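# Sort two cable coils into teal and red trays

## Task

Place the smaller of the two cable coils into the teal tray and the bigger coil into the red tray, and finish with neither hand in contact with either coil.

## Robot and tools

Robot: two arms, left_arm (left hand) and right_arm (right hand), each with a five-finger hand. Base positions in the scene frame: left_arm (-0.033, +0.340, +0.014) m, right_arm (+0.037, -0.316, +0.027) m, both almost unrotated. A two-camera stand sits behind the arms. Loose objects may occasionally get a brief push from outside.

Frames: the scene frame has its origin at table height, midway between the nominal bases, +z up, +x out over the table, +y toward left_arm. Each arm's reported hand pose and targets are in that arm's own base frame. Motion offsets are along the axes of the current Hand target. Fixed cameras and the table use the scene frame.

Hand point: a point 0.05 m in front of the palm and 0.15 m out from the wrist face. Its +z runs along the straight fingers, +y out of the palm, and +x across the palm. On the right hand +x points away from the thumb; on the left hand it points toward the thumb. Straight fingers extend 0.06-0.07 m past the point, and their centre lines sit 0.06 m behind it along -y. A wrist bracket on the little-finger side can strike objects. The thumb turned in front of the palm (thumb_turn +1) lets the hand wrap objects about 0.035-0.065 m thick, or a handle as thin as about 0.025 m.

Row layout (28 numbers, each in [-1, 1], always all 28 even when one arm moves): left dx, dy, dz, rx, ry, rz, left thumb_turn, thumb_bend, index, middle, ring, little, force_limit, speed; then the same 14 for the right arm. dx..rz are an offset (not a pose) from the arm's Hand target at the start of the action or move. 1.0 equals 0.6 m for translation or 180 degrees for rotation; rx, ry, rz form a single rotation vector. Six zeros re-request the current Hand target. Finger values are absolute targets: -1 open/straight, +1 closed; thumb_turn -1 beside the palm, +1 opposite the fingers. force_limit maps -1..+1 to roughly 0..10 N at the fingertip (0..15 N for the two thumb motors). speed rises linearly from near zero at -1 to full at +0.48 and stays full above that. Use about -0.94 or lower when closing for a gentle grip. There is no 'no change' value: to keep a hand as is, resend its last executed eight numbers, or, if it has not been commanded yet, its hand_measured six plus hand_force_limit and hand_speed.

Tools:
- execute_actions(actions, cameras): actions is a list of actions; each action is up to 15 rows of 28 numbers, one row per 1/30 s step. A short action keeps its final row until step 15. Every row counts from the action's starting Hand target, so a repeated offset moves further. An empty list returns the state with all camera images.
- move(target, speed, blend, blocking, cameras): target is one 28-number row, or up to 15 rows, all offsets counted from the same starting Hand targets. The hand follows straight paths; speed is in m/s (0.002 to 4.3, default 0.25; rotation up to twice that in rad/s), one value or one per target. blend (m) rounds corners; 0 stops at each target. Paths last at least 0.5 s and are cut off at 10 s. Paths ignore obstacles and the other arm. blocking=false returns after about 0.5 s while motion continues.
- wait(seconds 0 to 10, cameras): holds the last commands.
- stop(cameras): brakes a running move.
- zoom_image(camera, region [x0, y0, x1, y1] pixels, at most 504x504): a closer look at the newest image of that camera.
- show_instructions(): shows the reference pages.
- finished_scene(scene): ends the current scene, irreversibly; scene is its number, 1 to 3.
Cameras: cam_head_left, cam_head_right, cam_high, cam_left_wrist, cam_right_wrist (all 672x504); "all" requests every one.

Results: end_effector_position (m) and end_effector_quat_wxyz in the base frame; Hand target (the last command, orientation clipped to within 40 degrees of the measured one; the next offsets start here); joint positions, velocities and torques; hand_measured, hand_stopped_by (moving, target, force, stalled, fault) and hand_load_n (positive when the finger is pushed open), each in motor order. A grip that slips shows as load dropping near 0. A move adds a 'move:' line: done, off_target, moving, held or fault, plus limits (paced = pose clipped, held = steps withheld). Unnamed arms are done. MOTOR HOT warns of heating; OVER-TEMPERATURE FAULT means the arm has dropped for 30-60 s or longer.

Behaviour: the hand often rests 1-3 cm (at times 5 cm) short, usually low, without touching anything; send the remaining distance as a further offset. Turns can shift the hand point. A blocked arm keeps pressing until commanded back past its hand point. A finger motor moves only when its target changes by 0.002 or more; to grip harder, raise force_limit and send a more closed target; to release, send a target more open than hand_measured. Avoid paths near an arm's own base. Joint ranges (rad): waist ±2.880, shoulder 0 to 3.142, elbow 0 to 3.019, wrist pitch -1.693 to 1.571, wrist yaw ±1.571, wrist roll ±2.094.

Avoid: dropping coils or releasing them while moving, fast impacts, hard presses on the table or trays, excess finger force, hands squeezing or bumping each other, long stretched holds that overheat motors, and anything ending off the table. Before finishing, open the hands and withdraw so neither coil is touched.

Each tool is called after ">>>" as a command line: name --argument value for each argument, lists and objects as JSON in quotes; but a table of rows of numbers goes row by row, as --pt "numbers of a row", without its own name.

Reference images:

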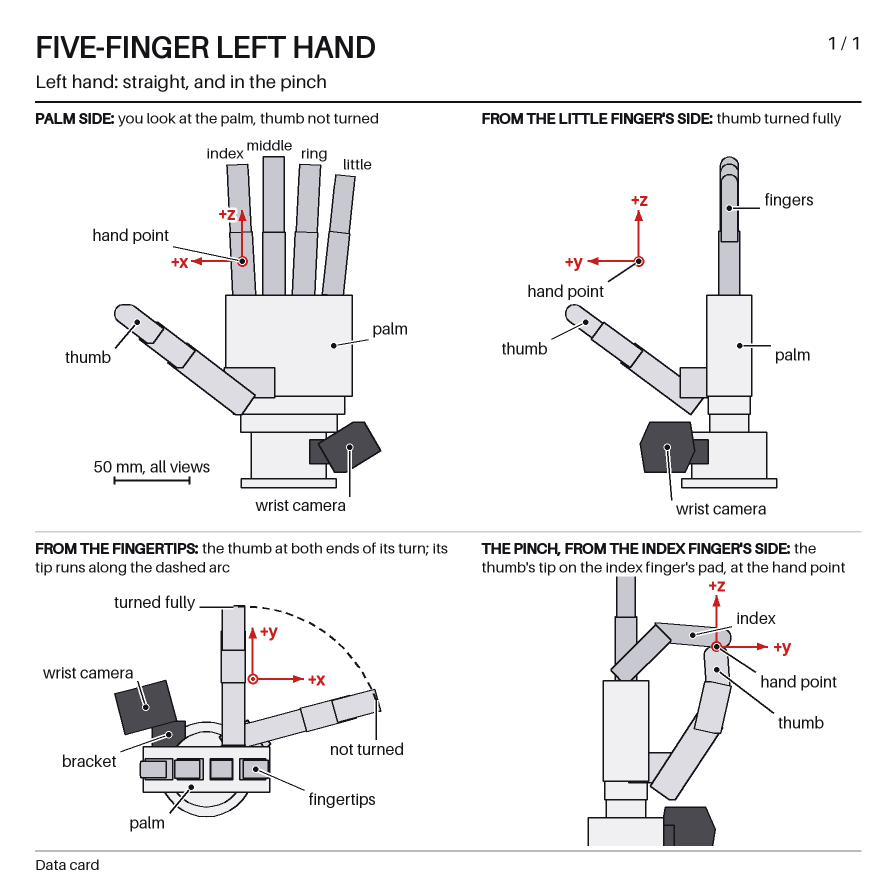

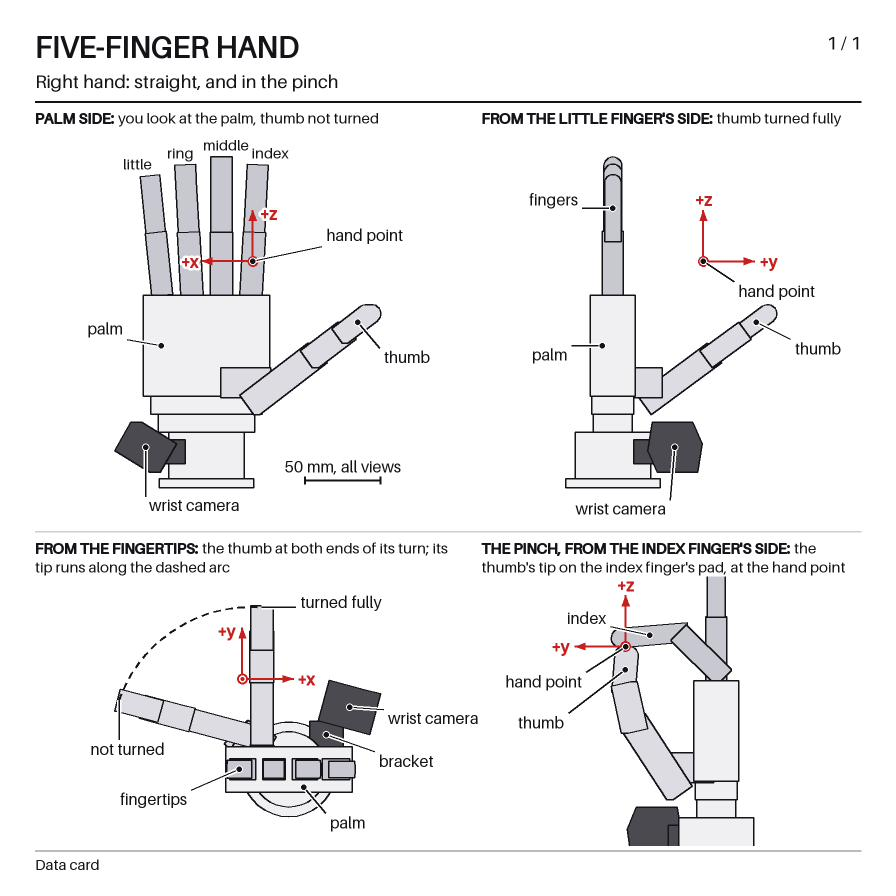

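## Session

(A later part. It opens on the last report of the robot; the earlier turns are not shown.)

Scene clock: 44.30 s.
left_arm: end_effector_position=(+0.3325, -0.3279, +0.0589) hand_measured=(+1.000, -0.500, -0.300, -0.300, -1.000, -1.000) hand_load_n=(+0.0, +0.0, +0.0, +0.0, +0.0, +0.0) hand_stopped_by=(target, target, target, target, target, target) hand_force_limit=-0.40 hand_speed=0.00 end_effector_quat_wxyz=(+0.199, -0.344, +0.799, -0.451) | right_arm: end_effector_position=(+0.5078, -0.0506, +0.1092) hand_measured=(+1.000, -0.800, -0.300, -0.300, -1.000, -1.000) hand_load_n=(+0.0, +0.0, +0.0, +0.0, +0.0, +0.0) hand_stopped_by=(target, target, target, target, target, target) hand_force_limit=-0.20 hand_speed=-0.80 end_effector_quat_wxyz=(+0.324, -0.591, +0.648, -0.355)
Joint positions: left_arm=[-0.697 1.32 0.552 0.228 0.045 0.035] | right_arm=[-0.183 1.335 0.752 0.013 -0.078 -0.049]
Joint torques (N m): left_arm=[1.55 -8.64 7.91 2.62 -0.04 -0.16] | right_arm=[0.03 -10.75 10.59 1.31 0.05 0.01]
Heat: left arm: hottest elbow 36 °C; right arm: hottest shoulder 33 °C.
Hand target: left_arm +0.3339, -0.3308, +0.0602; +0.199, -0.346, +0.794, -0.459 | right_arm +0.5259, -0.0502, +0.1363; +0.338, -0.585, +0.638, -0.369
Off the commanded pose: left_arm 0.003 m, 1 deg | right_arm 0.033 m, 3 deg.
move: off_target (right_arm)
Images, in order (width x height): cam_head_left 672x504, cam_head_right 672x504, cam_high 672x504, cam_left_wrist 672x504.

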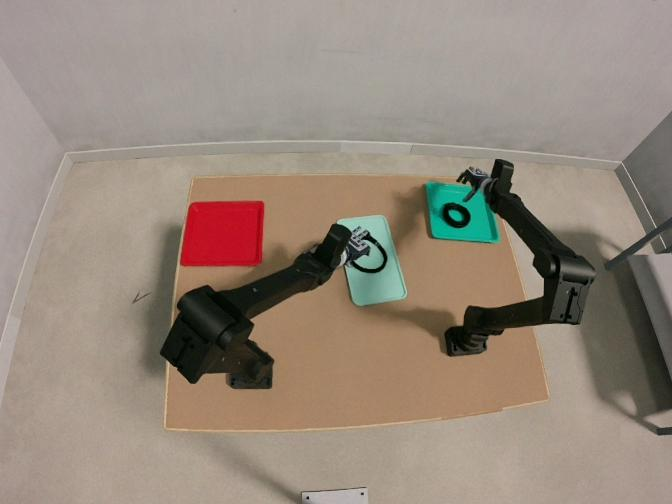

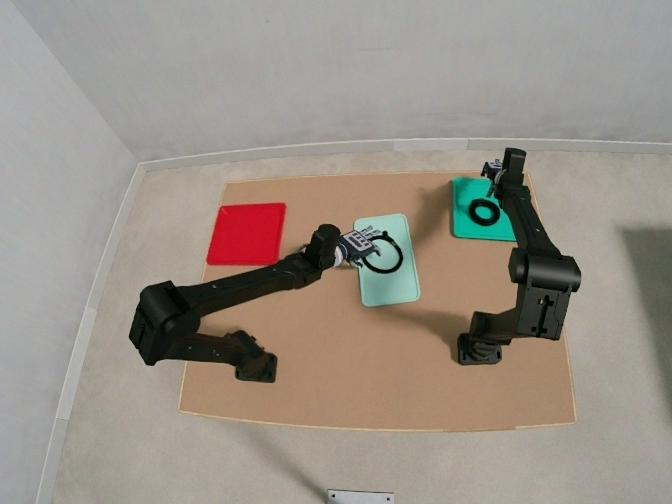

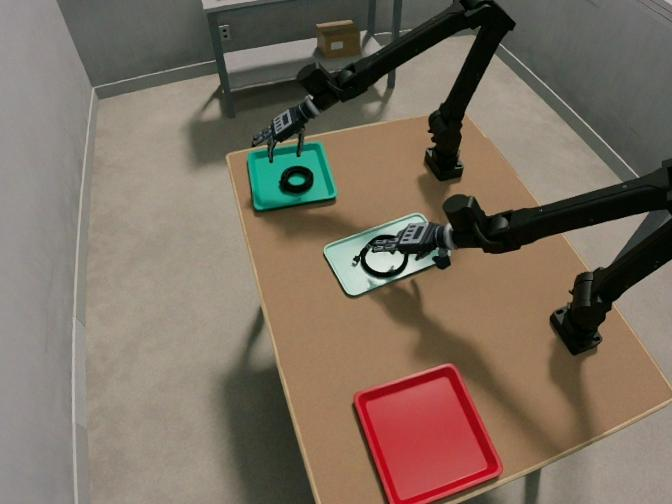

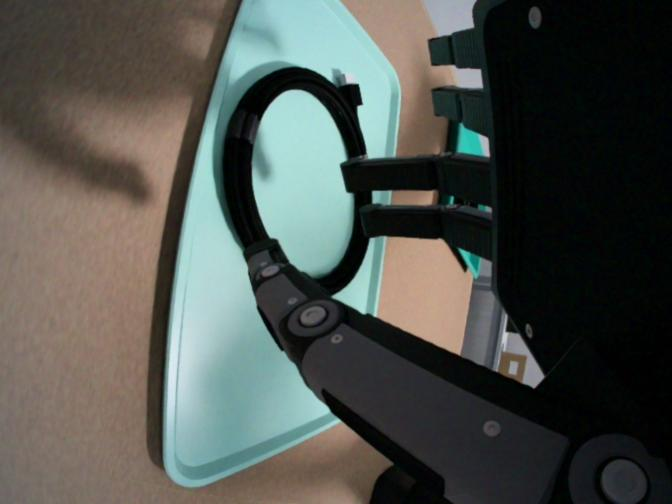

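>>> move --target '[0,0.0505,0.0292,0,0,0,1,-0.5,-0.3,-0.3,-1,-1,-0.4,0,0,0,0,0,0,0,1,-0.8,-0.3,-0.3,-1,-1,-0.2,-0.8]' --cameras '["cam_head_left","cam_head_right","cam_high","cam_left_wrist"]' --speed 0.08

>>> zoom_image --camera "cam_head_left" --region '[330, 220, 400, 290]'

>>> zoom_image --camera "cam_high" --region '[350, 210, 450, 300]'

>>> zoom_image --camera "cam_head_right" --region '[340, 220, 410, 290]'

Scene clock: 45.73 s.
left_arm: end_effector_position=(+0.3332, -0.3285, +0.0242) hand_measured=(+1.000, -0.500, -0.300, -0.300, -1.000, -1.000) hand_load_n=(-0.5, +0.0, +0.0, +0.0, +0.0, +0.0) hand_stopped_by=(target, target, target, target, target, target) hand_force_limit=-0.40 hand_speed=0.00 end_effector_quat_wxyz=(+0.199, -0.344, +0.799, -0.452) | right_arm: end_effector_position=(+0.5078, -0.0506, +0.1092) hand_measured=(+1.000, -0.800, -0.300, -0.300, -1.000, -1.000) hand_load_n=(+0.0, +0.0, +0.0, +0.0, +0.0, +0.0) hand_stopped_by=(target, target, target, target, target, target) hand_force_limit=-0.20 hand_speed=-0.80 end_effector_quat_wxyz=(+0.324, -0.591, +0.648, -0.355)
Joint positions: left_arm=[-0.697 1.425 0.516 0.369 0.045 0.035] | right_arm=[-0.183 1.335 0.752 0.013 -0.078 -0.049]
Joint torques (N m): left_arm=[1.14 -9.35 6.82 2.77 -0.04 -0.17] | right_arm=[0.03 -10.93 10.58 1.36 0.04 0.01]
Heat: left arm: hottest elbow 36 °C; right arm: hottest shoulder 33 °C.
Hand target: left_arm +0.3338, -0.3308, +0.0252; +0.199, -0.346, +0.794, -0.459 | right_arm +0.5259, -0.0502, +0.1363; +0.338, -0.585, +0.638, -0.369
Off the commanded pose: left_arm 0.003 m, 1 deg | right_arm 0.033 m, 3 deg.
move: off_target (right_arm)
Images, in order (width x height): cam_head_left 672x504, cam_head_right 672x504, cam_high 672x504, cam_left_wrist 672x504.

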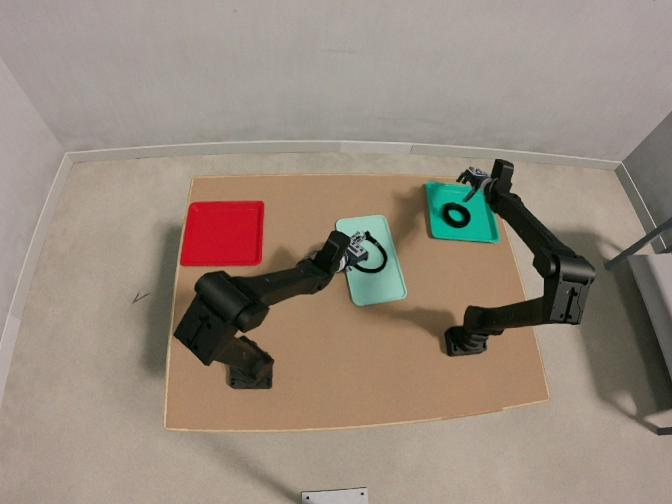

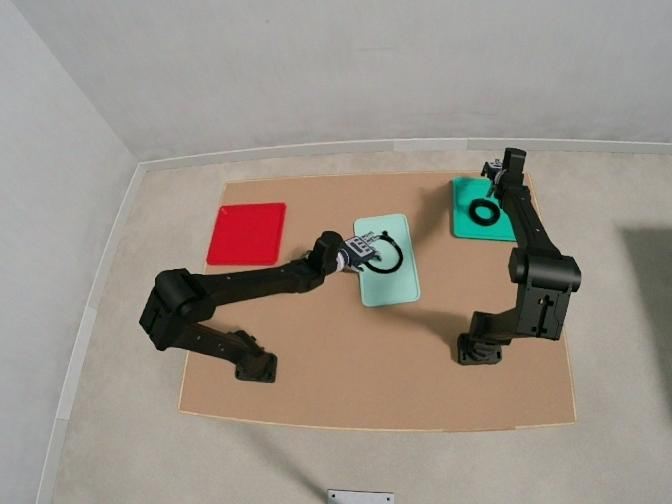

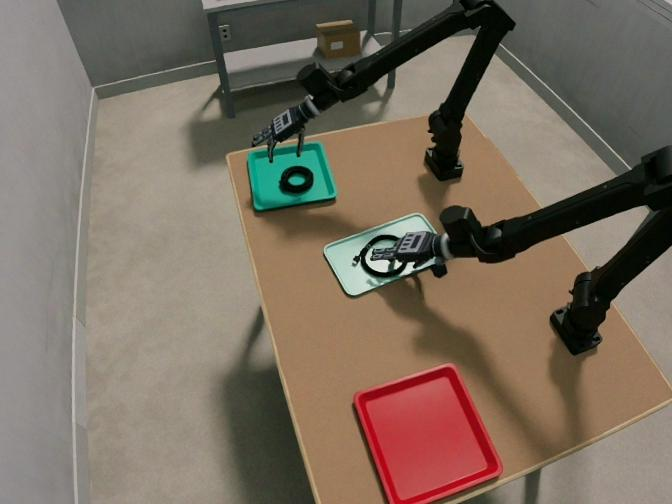

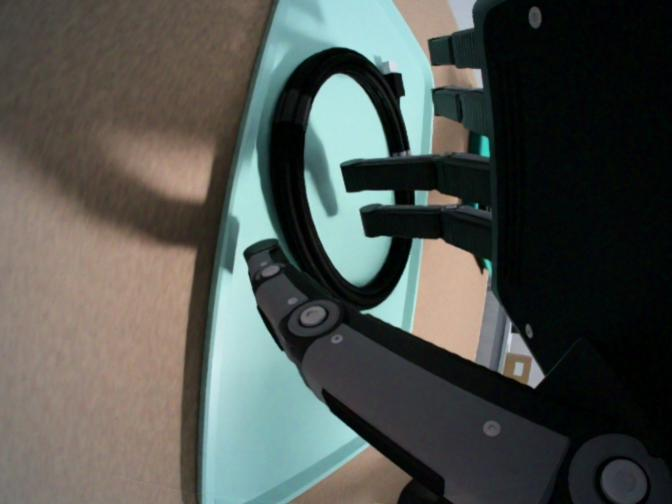

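Scaled by 7.200 from the camera's 672x504 image, which has a finer 960x720 frame.

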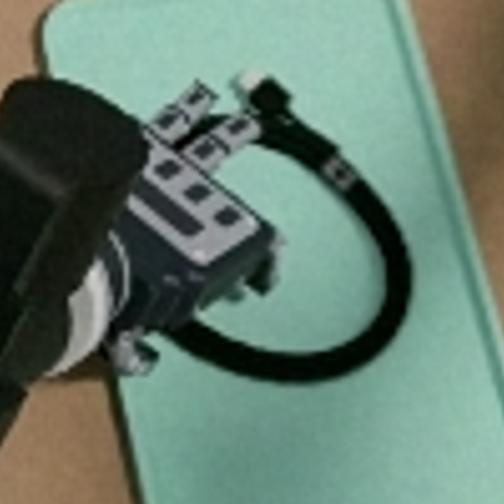

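Scaled by 5.040 from the camera's 672x504 image, which has a finer 960x720 frame.

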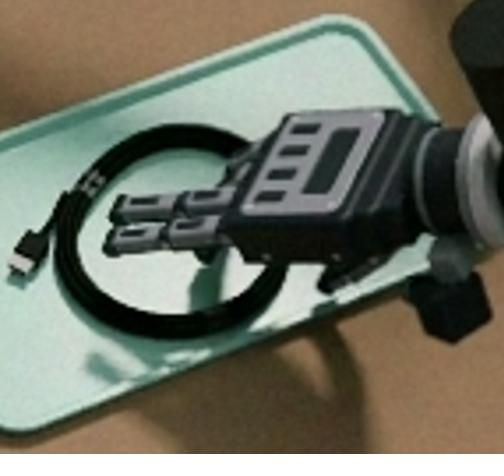

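Scaled by 7.200 from the camera's 672x504 image, which has a finer 960x720 frame.

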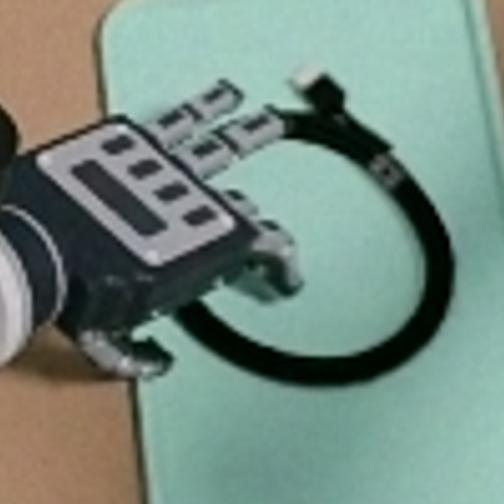

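>>> move --target '[0,0.0123,0.0187,0,0,0,1,-0.5,-0.3,-0.3,-1,-1,-0.4,0,0,0,0,0,0,0,1,-0.8,-0.3,-0.3,-1,-1,-0.2,-0.8]' --cameras '["cam_head_left","cam_head_right","cam_high","cam_left_wrist"]' --speed 0.06

>>> zoom_image --camera "cam_head_left" --region '[330, 220, 400, 290]'

>>> zoom_image --camera "cam_high" --region '[350, 210, 450, 300]'

>>> zoom_image --camera "cam_head_right" --region '[340, 220, 410, 290]'

Scene clock: 46.77 s.
left_arm: end_effector_position=(+0.3366, -0.3315, +0.0142) hand_measured=(+1.000, -0.500, -0.300, -0.300, -1.000, -1.000) hand_load_n=(+0.5, -0.5, +0.0, +0.0, +0.0, +0.0) hand_stopped_by=(target, target, target, target, target, target) hand_force_limit=-0.40 hand_speed=0.00 end_effector_quat_wxyz=(+0.200, -0.344, +0.797, -0.454) | right_arm: end_effector_position=(+0.5078, -0.0506, +0.1092) hand_measured=(+1.000, -0.800, -0.300, -0.300, -1.000, -1.000) hand_load_n=(+0.0, +0.0, +0.0, +0.0, +0.0, +0.0) hand_stopped_by=(target, target, target, target, target, target) hand_force_limit=-0.20 hand_speed=-0.80 end_effector_quat_wxyz=(+0.324, -0.591, +0.648, -0.355)
Joint positions: left_arm=[-0.697 1.47 0.516 0.42 0.045 0.033] | right_arm=[-0.183 1.335 0.752 0.013 -0.078 -0.049]
Joint torques (N m): left_arm=[1.03 -9 7.05 2.56 -0.11 -0.09] | right_arm=[-0.03 -10.7 10.69 1.32 0.05 0.01]
Heat: left arm: hottest elbow 36 °C; right arm: hottest shoulder 33 °C.
Hand target: left_arm +0.3382, -0.3348, +0.0131; +0.199, -0.346, +0.794, -0.459 | right_arm +0.5259, -0.0502, +0.1363; +0.338, -0.585, +0.638, -0.369
Off the commanded pose: left_arm 0.004 m, 1 deg | right_arm 0.033 m, 3 deg.
move: off_target (right_arm)
Images, in order (width x height): cam_head_left 672x504, cam_head_right 672x504, cam_high 672x504, cam_left_wrist 672x504.

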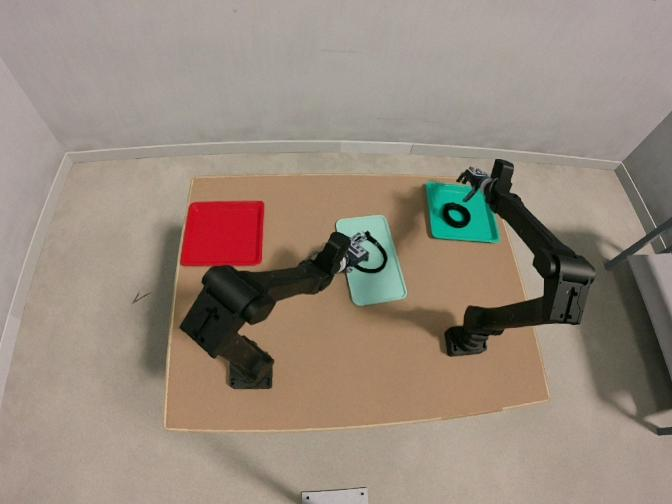

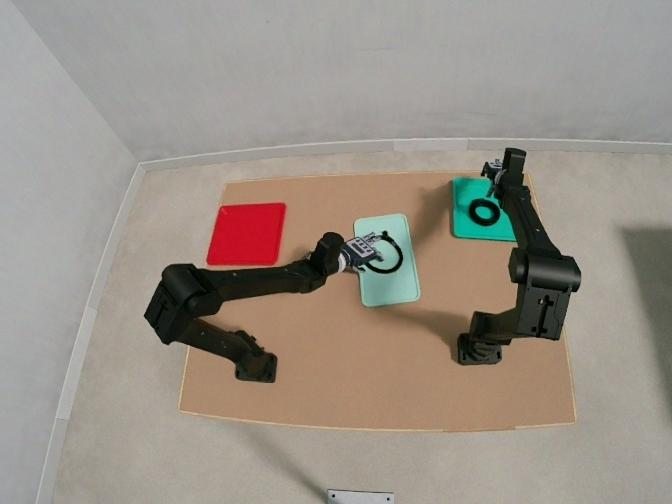

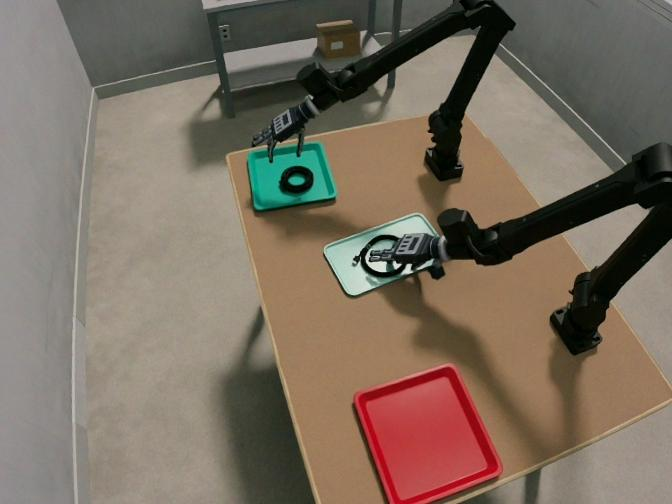

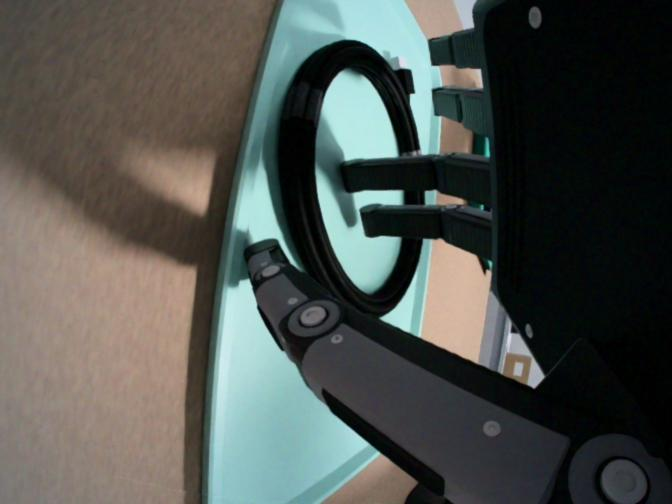

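Scaled by 7.200 from the camera's 672x504 image, which has a finer 960x720 frame.

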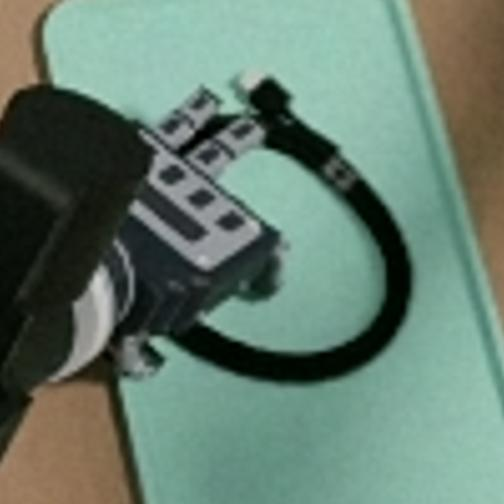

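Scaled by 5.040 from the camera's 672x504 image, which has a finer 960x720 frame.

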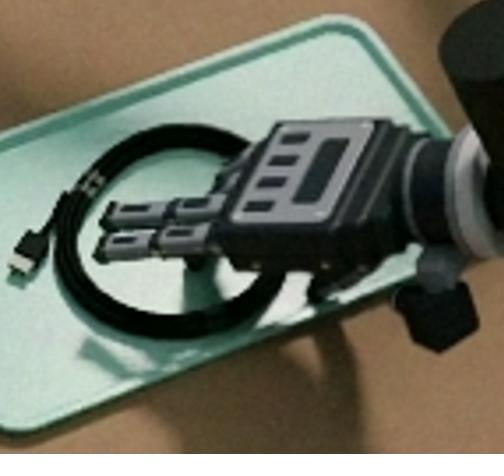

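Scaled by 7.200 from the camera's 672x504 image, which has a finer 960x720 frame.

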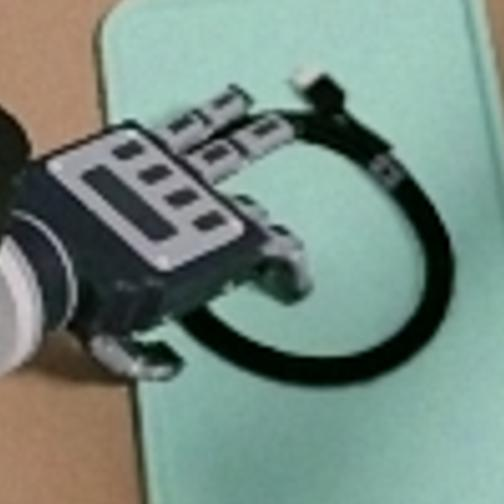

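>>> execute_actions --actions '[[[0,0,0,0,0,0,1,0.1,0.45,0.45,-1,-1,-0.4,-0.9,0,0,0,0,0,0,1,-0.8,-0.3,-0.3,-1,-1,-0.2,-0.8]]]' --cameras '["cam_high","cam_head_left","cam_head_right","cam_left_wrist"]'

>>> zoom_image --camera "cam_head_right" --region '[340, 220, 410, 290]'

Scene clock: 48.87 s.
left_arm: end_effector_position=(+0.3370, -0.3318, +0.0139) hand_measured=(+1.000, -0.270, +0.154, +0.126, -1.000, -1.000) hand_load_n=(+0.0, +5.5, +3.5, +3.5, +0.0, +0.0) hand_stopped_by=(target, force, force, force, target, target) hand_force_limit=-0.40 hand_speed=-0.90 end_effector_quat_wxyz=(+0.200, -0.344, +0.797, -0.454) | right_arm: end_effector_position=(+0.5078, -0.0506, +0.1092) hand_measured=(+1.000, -0.800, -0.300, -0.300, -1.000, -1.000) hand_load_n=(+0.0, +0.0, +0.0, +0.0, -0.5, +0.0) hand_stopped_by=(target, target, target, target, target, target) hand_force_limit=-0.20 hand_speed=-0.80 end_effector_quat_wxyz=(+0.324, -0.591, +0.648, -0.355)
Joint positions: left_arm=[-0.697 1.472 0.516 0.423 0.044 0.033] | right_arm=[-0.183 1.335 0.752 0.013 -0.078 -0.049]
Joint torques (N m): left_arm=[0.91 -9.05 7.08 2.39 -0.13 -0.13] | right_arm=[0.09 -10.64 10.67 1.26 0.05 0.01]
Heat: left arm: hottest elbow 36 °C; right arm: hottest shoulder 33 °C.
Hand target: left_arm +0.3382, -0.3349, +0.0132; +0.199, -0.346, +0.794, -0.459 | right_arm +0.5259, -0.0502, +0.1363; +0.338, -0.585, +0.638, -0.369
Off the commanded pose: left_arm 0.003 m, 1 deg | right_arm 0.033 m, 3 deg.
Step readings (end_effector_position of left_arm | right_arm):
0: (+0.3366, -0.3315, +0.0142) | (+0.5078, -0.0506, +0.1092)
1: (+0.3366, -0.3315, +0.0142) | (+0.5078, -0.0506, +0.1092)
2: (+0.3366, -0.3315, +0.0142) | (+0.5078, -0.0506, +0.1092)
4: (+0.3366, -0.3315, +0.0142) | (+0.5078, -0.0506, +0.1092)
8: (+0.3367, -0.3316, +0.0142) | (+0.5078, -0.0506, +0.1092)
15: (+0.3370, -0.3319, +0.0146) | (+0.5078, -0.0506, +0.1092)
Images, in order (width x height): cam_head_left 672x504, cam_head_right 672x504, cam_high 672x504, cam_left_wrist 672x504.

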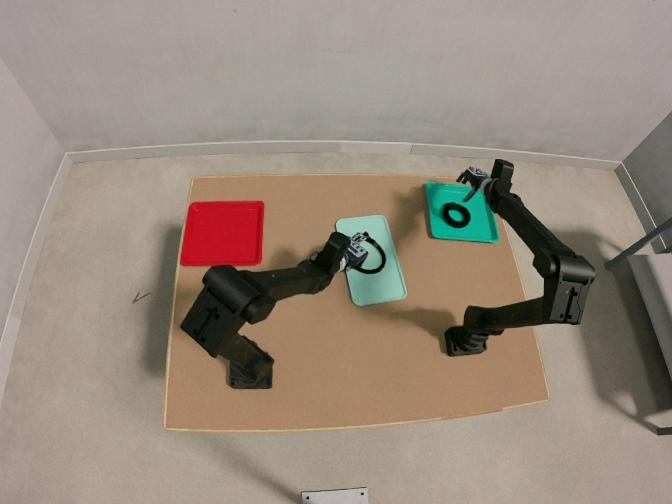

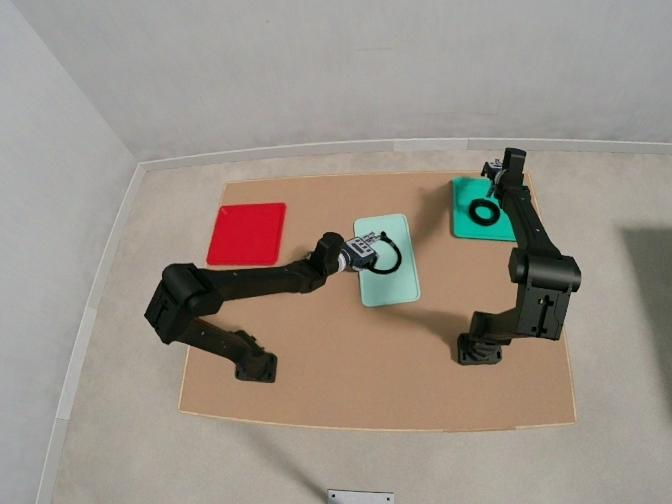

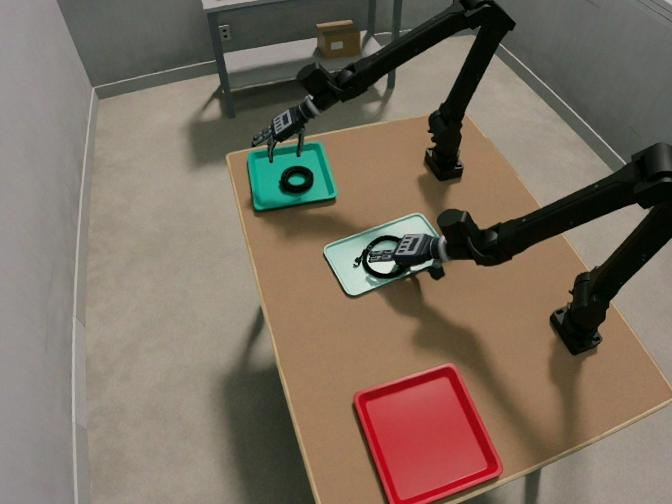

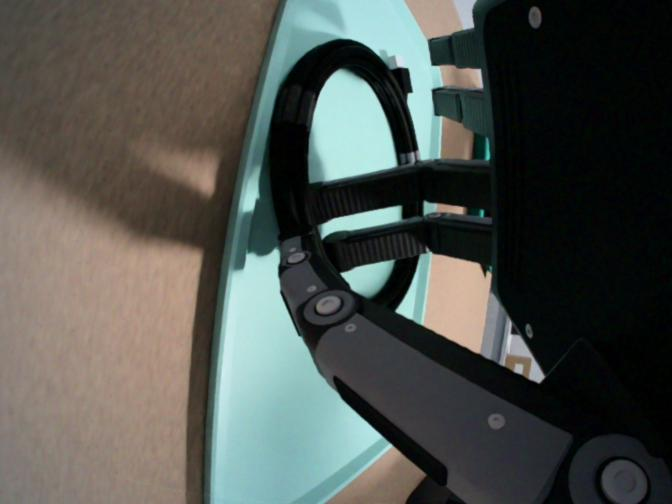

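Scaled by 7.200 from the camera's 672x504 image, which has a finer 960x720 frame.

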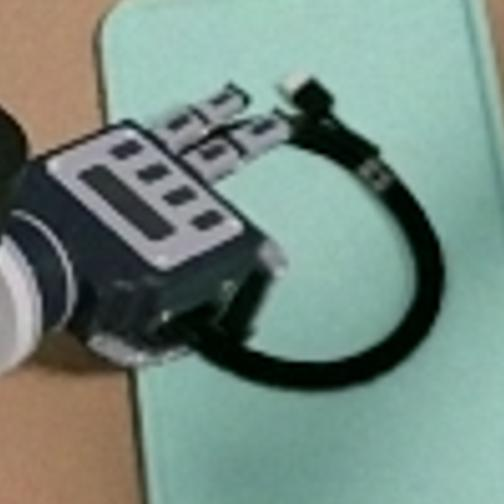

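>>> move --target '[0,-0.1444,-0.0833,0,0,0,1,0.15,0.5,0.5,-1,-1,-0.2,-0.9,0,0,0,0,0,0,1,-0.8,-0.3,-0.3,-1,-1,-0.2,-0.8]' --cameras '["cam_head_left","cam_head_right","cam_high","cam_left_wrist"]' --speed 0.08

Scene clock: 50.77 s.
left_arm: end_effector_position=(+0.3214, -0.3187, +0.0815) hand_measured=(+1.000, -0.268, +0.162, +0.134, -1.000, -1.000) hand_load_n=(+0.0, +0.0, +0.0, +0.5, +0.0, +0.0) hand_stopped_by=(target, force, force, force, target, target) hand_force_limit=-0.20 hand_speed=-0.90 end_effector_quat_wxyz=(+0.190, -0.349, +0.808, -0.435) | right_arm: end_effector_position=(+0.5078, -0.0506, +0.1092) hand_measured=(+1.000, -0.800, -0.300, -0.300, -1.000, -1.000) hand_load_n=(+0.0, +0.0, +0.0, +0.0, +0.0, -0.5) hand_stopped_by=(target, target, target, target, target, target) hand_force_limit=-0.20 hand_speed=-0.80 end_effector_quat_wxyz=(+0.324, -0.591, +0.648, -0.355)
Joint positions: left_arm=[-0.697 1.224 0.577 0.066 0.044 0.033] | right_arm=[-0.183 1.335 0.752 0.013 -0.078 -0.049]
Joint torques (N m): left_arm=[1.26 -9.76 14.12 1.26 -0.03 -0.12] | right_arm=[0.26 -10.81 10.63 1.32 0.04 0.01]
Heat: left arm: hottest elbow 36 °C; right arm: hottest shoulder 33 °C.
Hand target: left_arm +0.3383, -0.3349, +0.1132; +0.199, -0.346, +0.794, -0.459 | right_arm +0.5259, -0.0502, +0.1363; +0.338, -0.585, +0.638, -0.369
Off the commanded pose: left_arm 0.039 m, 3 deg | right_arm 0.033 m, 3 deg.
move: off_target (left_arm, right_arm)
Images, in order (width x height): cam_head_left 672x504, cam_head_right 672x504, cam_high 672x504, cam_left_wrist 672x504.

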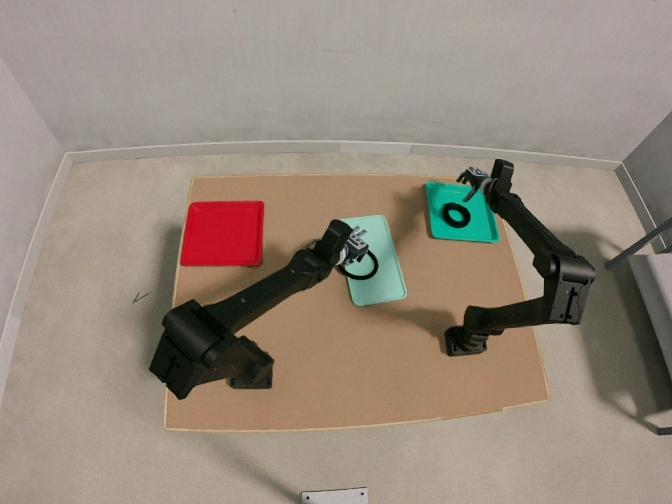

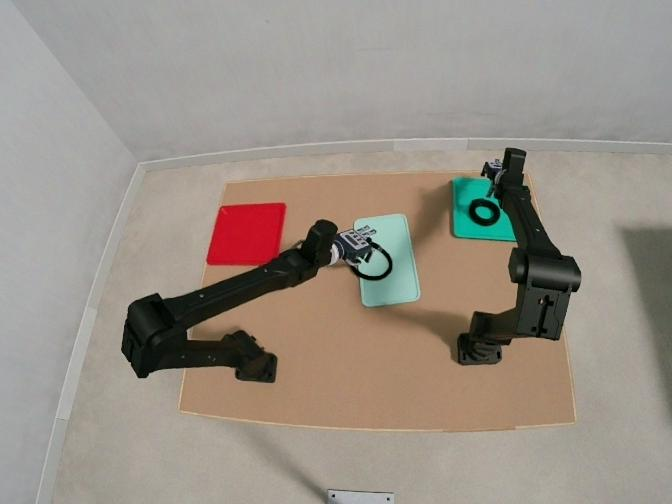

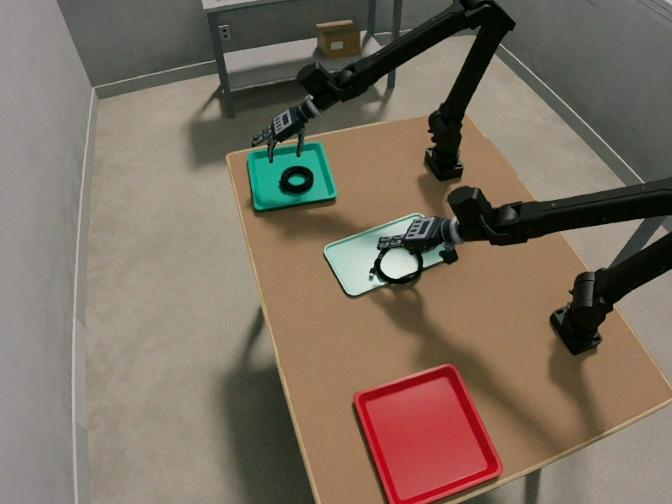

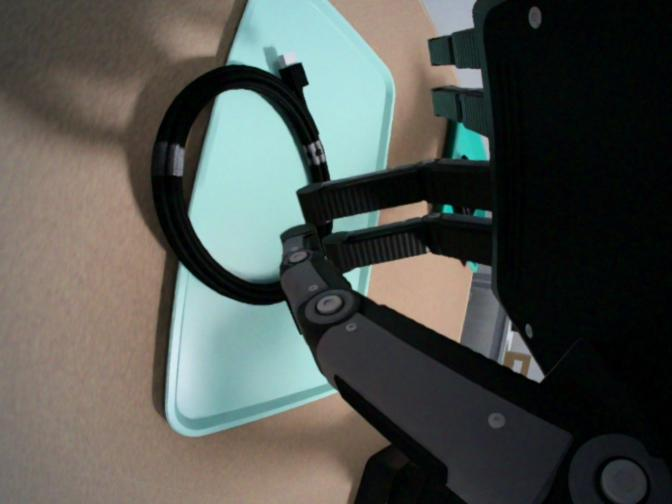

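>>> zoom_image --camera "cam_high" --region '[340, 200, 460, 300]'

>>> zoom_image --camera "cam_head_right" --region '[330, 210, 420, 300]'

>>> zoom_image --camera "cam_left_wrist" --region '[150, 40, 450, 340]'

Scaled by 4.200 from the camera's 672x504 image, which has a finer 960x720 frame.

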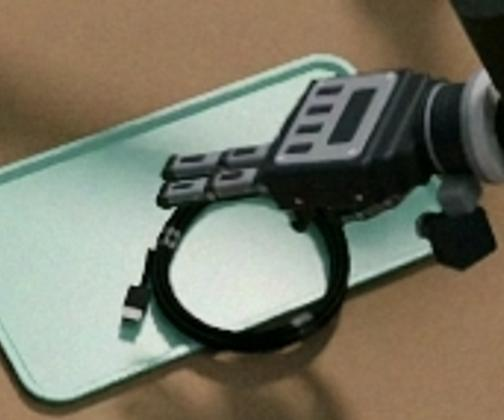

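Scaled by 5.600 from the camera's 672x504 image, which has a finer 960x720 frame.

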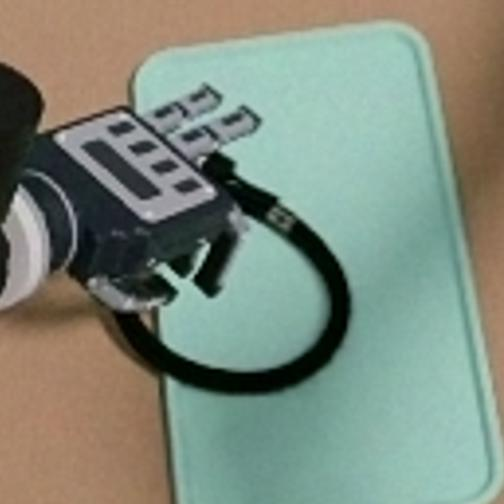

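Scaled by 1.680 from the camera's 672x504 image, which has a finer 960x720 frame.

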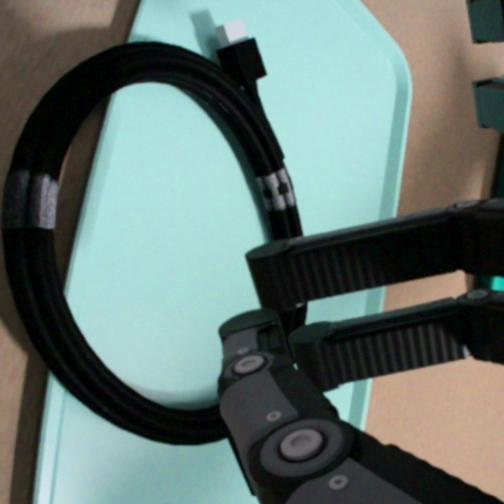

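>>> zoom_image --camera "cam_head_left" --region '[310, 210, 410, 310]'

>>> zoom_image --camera "cam_head_right" --region '[330, 210, 430, 310]'

Scaled by 5.040 from the camera's 672x504 image, which has a finer 960x720 frame.

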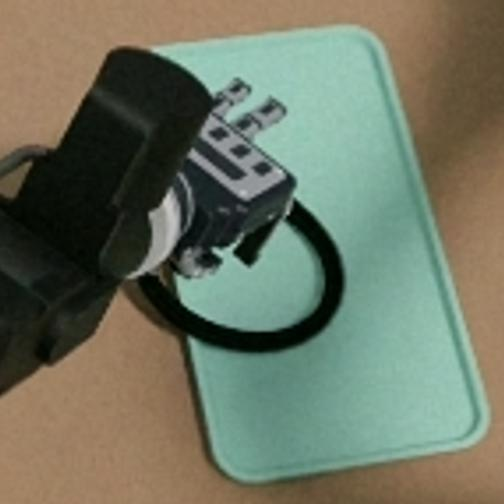

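Scaled by 5.040 from the camera's 672x504 image, which has a finer 960x720 frame.

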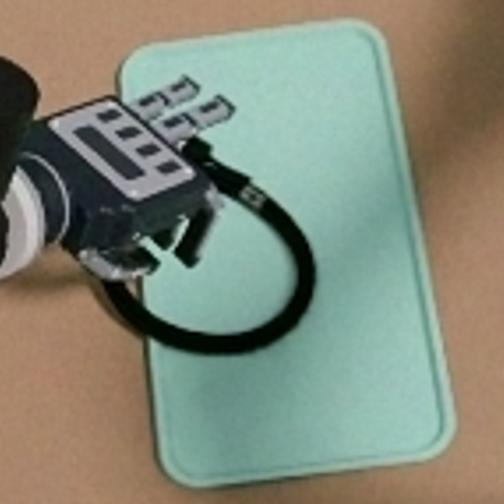

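>>> move --target '[-0.0093,0.1227,-0.0083,0,0,0,1,-0.6,-0.3,-0.3,-1,-1,-0.2,-0.5,0,0,0,0,0,0,1,-0.8,-0.3,-0.3,-1,-1,-0.2,-0.8]' --cameras '["cam_head_left","cam_head_right","cam_high","cam_left_wrist"]' --speed 0.08

>>> zoom_image --camera "cam_head_left" --region '[310, 210, 410, 310]'

>>> zoom_image --camera "cam_head_right" --region '[330, 210, 430, 310]'

>>> zoom_image --camera "cam_high" --region '[340, 200, 460, 300]'

Scene clock: 53.70 s.
left_arm: end_effector_position=(+0.3078, -0.3046, +0.0533) hand_measured=(+1.000, -0.600, -0.300, -0.300, -1.000, -1.000) hand_load_n=(+0.0, +0.0, +0.0, +0.0, +0.0, +0.0) hand_stopped_by=(target, target, target, target, target, target) hand_force_limit=-0.20 hand_speed=-0.50 end_effector_quat_wxyz=(+0.195, -0.345, +0.797, -0.455) | right_arm: end_effector_position=(+0.5078, -0.0506, +0.1092) hand_measured=(+1.000, -0.800, -0.300, -0.300, -1.000, -1.000) hand_load_n=(+0.0, +0.0, +0.0, +0.0, +0.0, +0.0) hand_stopped_by=(target, target, target, target, target, target) hand_force_limit=-0.20 hand_speed=-0.80 end_effector_quat_wxyz=(+0.324, -0.591, +0.648, -0.355)
Joint positions: left_arm=[-0.684 1.237 0.457 0.246 0.063 0.033] | right_arm=[-0.183 1.335 0.752 0.013 -0.078 -0.049]
Joint torques (N m): left_arm=[2.2 -6.65 7.66 2.66 0.04 0.06] | right_arm=[0.09 -10.7 10.61 1.32 0.06 0.02]
Heat: left arm: hottest elbow 36 °C; right arm: hottest shoulder 33 °C.
Hand target: left_arm +0.3120, -0.3028, +0.0519; +0.199, -0.346, +0.794, -0.459 | right_arm +0.5259, -0.0502, +0.1363; +0.338, -0.585, +0.638, -0.369
Off the commanded pose: left_arm 0.005 m, 1 deg | right_arm 0.033 m, 3 deg.
move: off_target (right_arm)
Images, in order (width x height): cam_head_left 672x504, cam_head_right 672x504, cam_high 672x504, cam_left_wrist 672x504.

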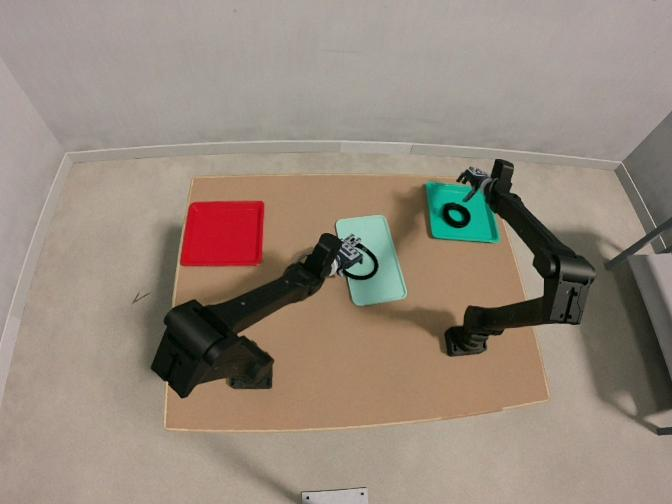

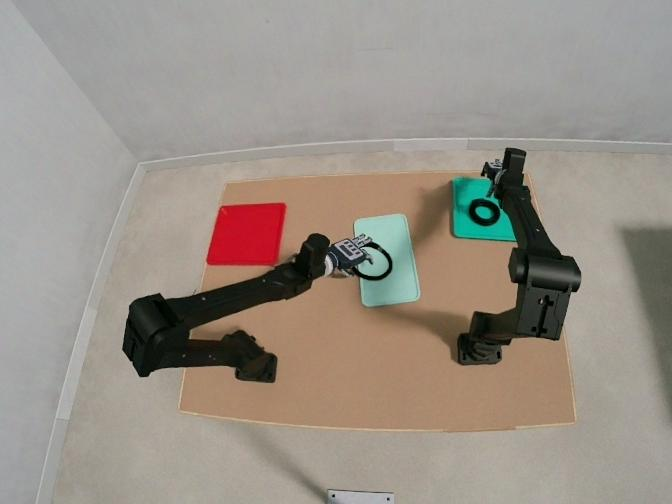

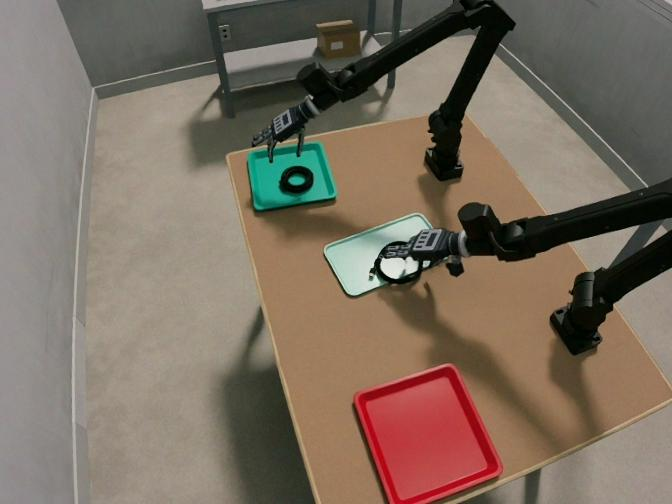

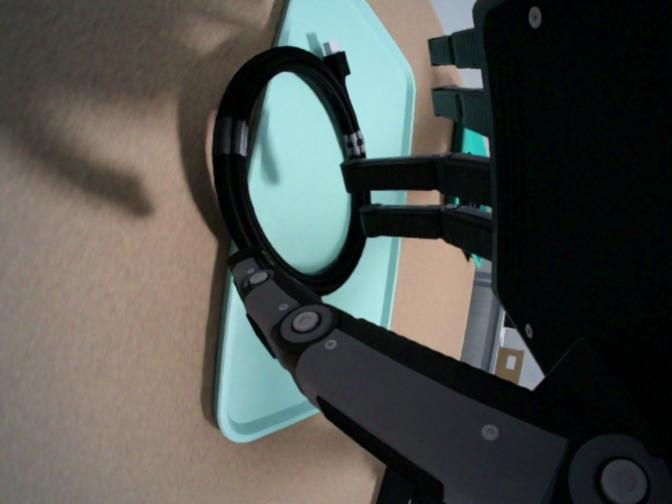

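Scaled by 5.040 from the camera's 672x504 image, which has a finer 960x720 frame.

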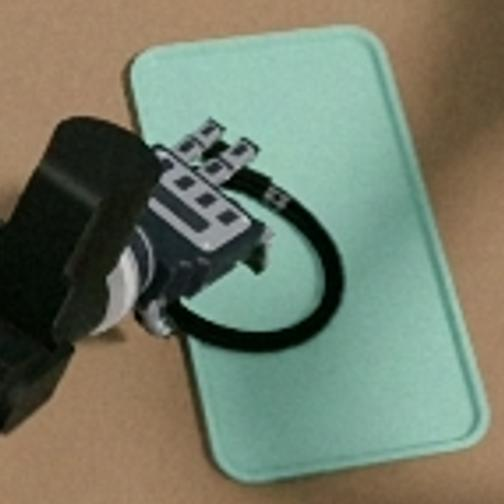

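Scaled by 5.040 from the camera's 672x504 image, which has a finer 960x720 frame.

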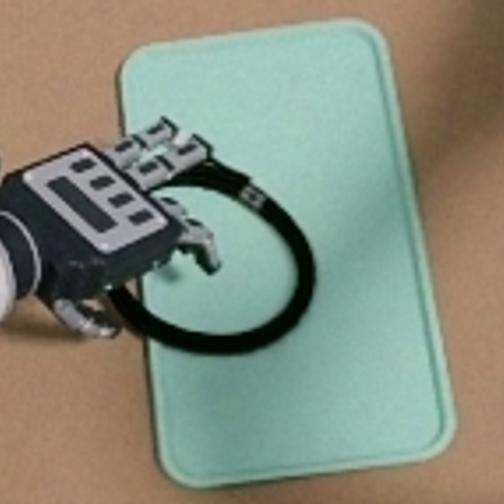

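Scaled by 4.200 from the camera's 672x504 image, which has a finer 960x720 frame.

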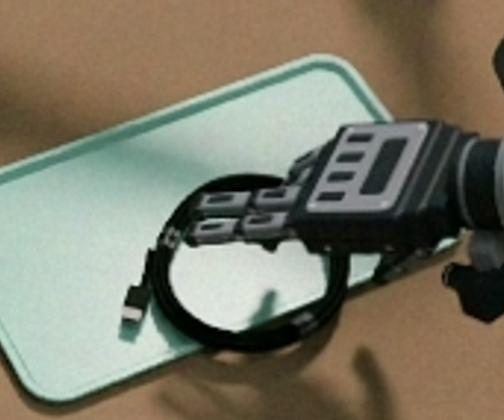

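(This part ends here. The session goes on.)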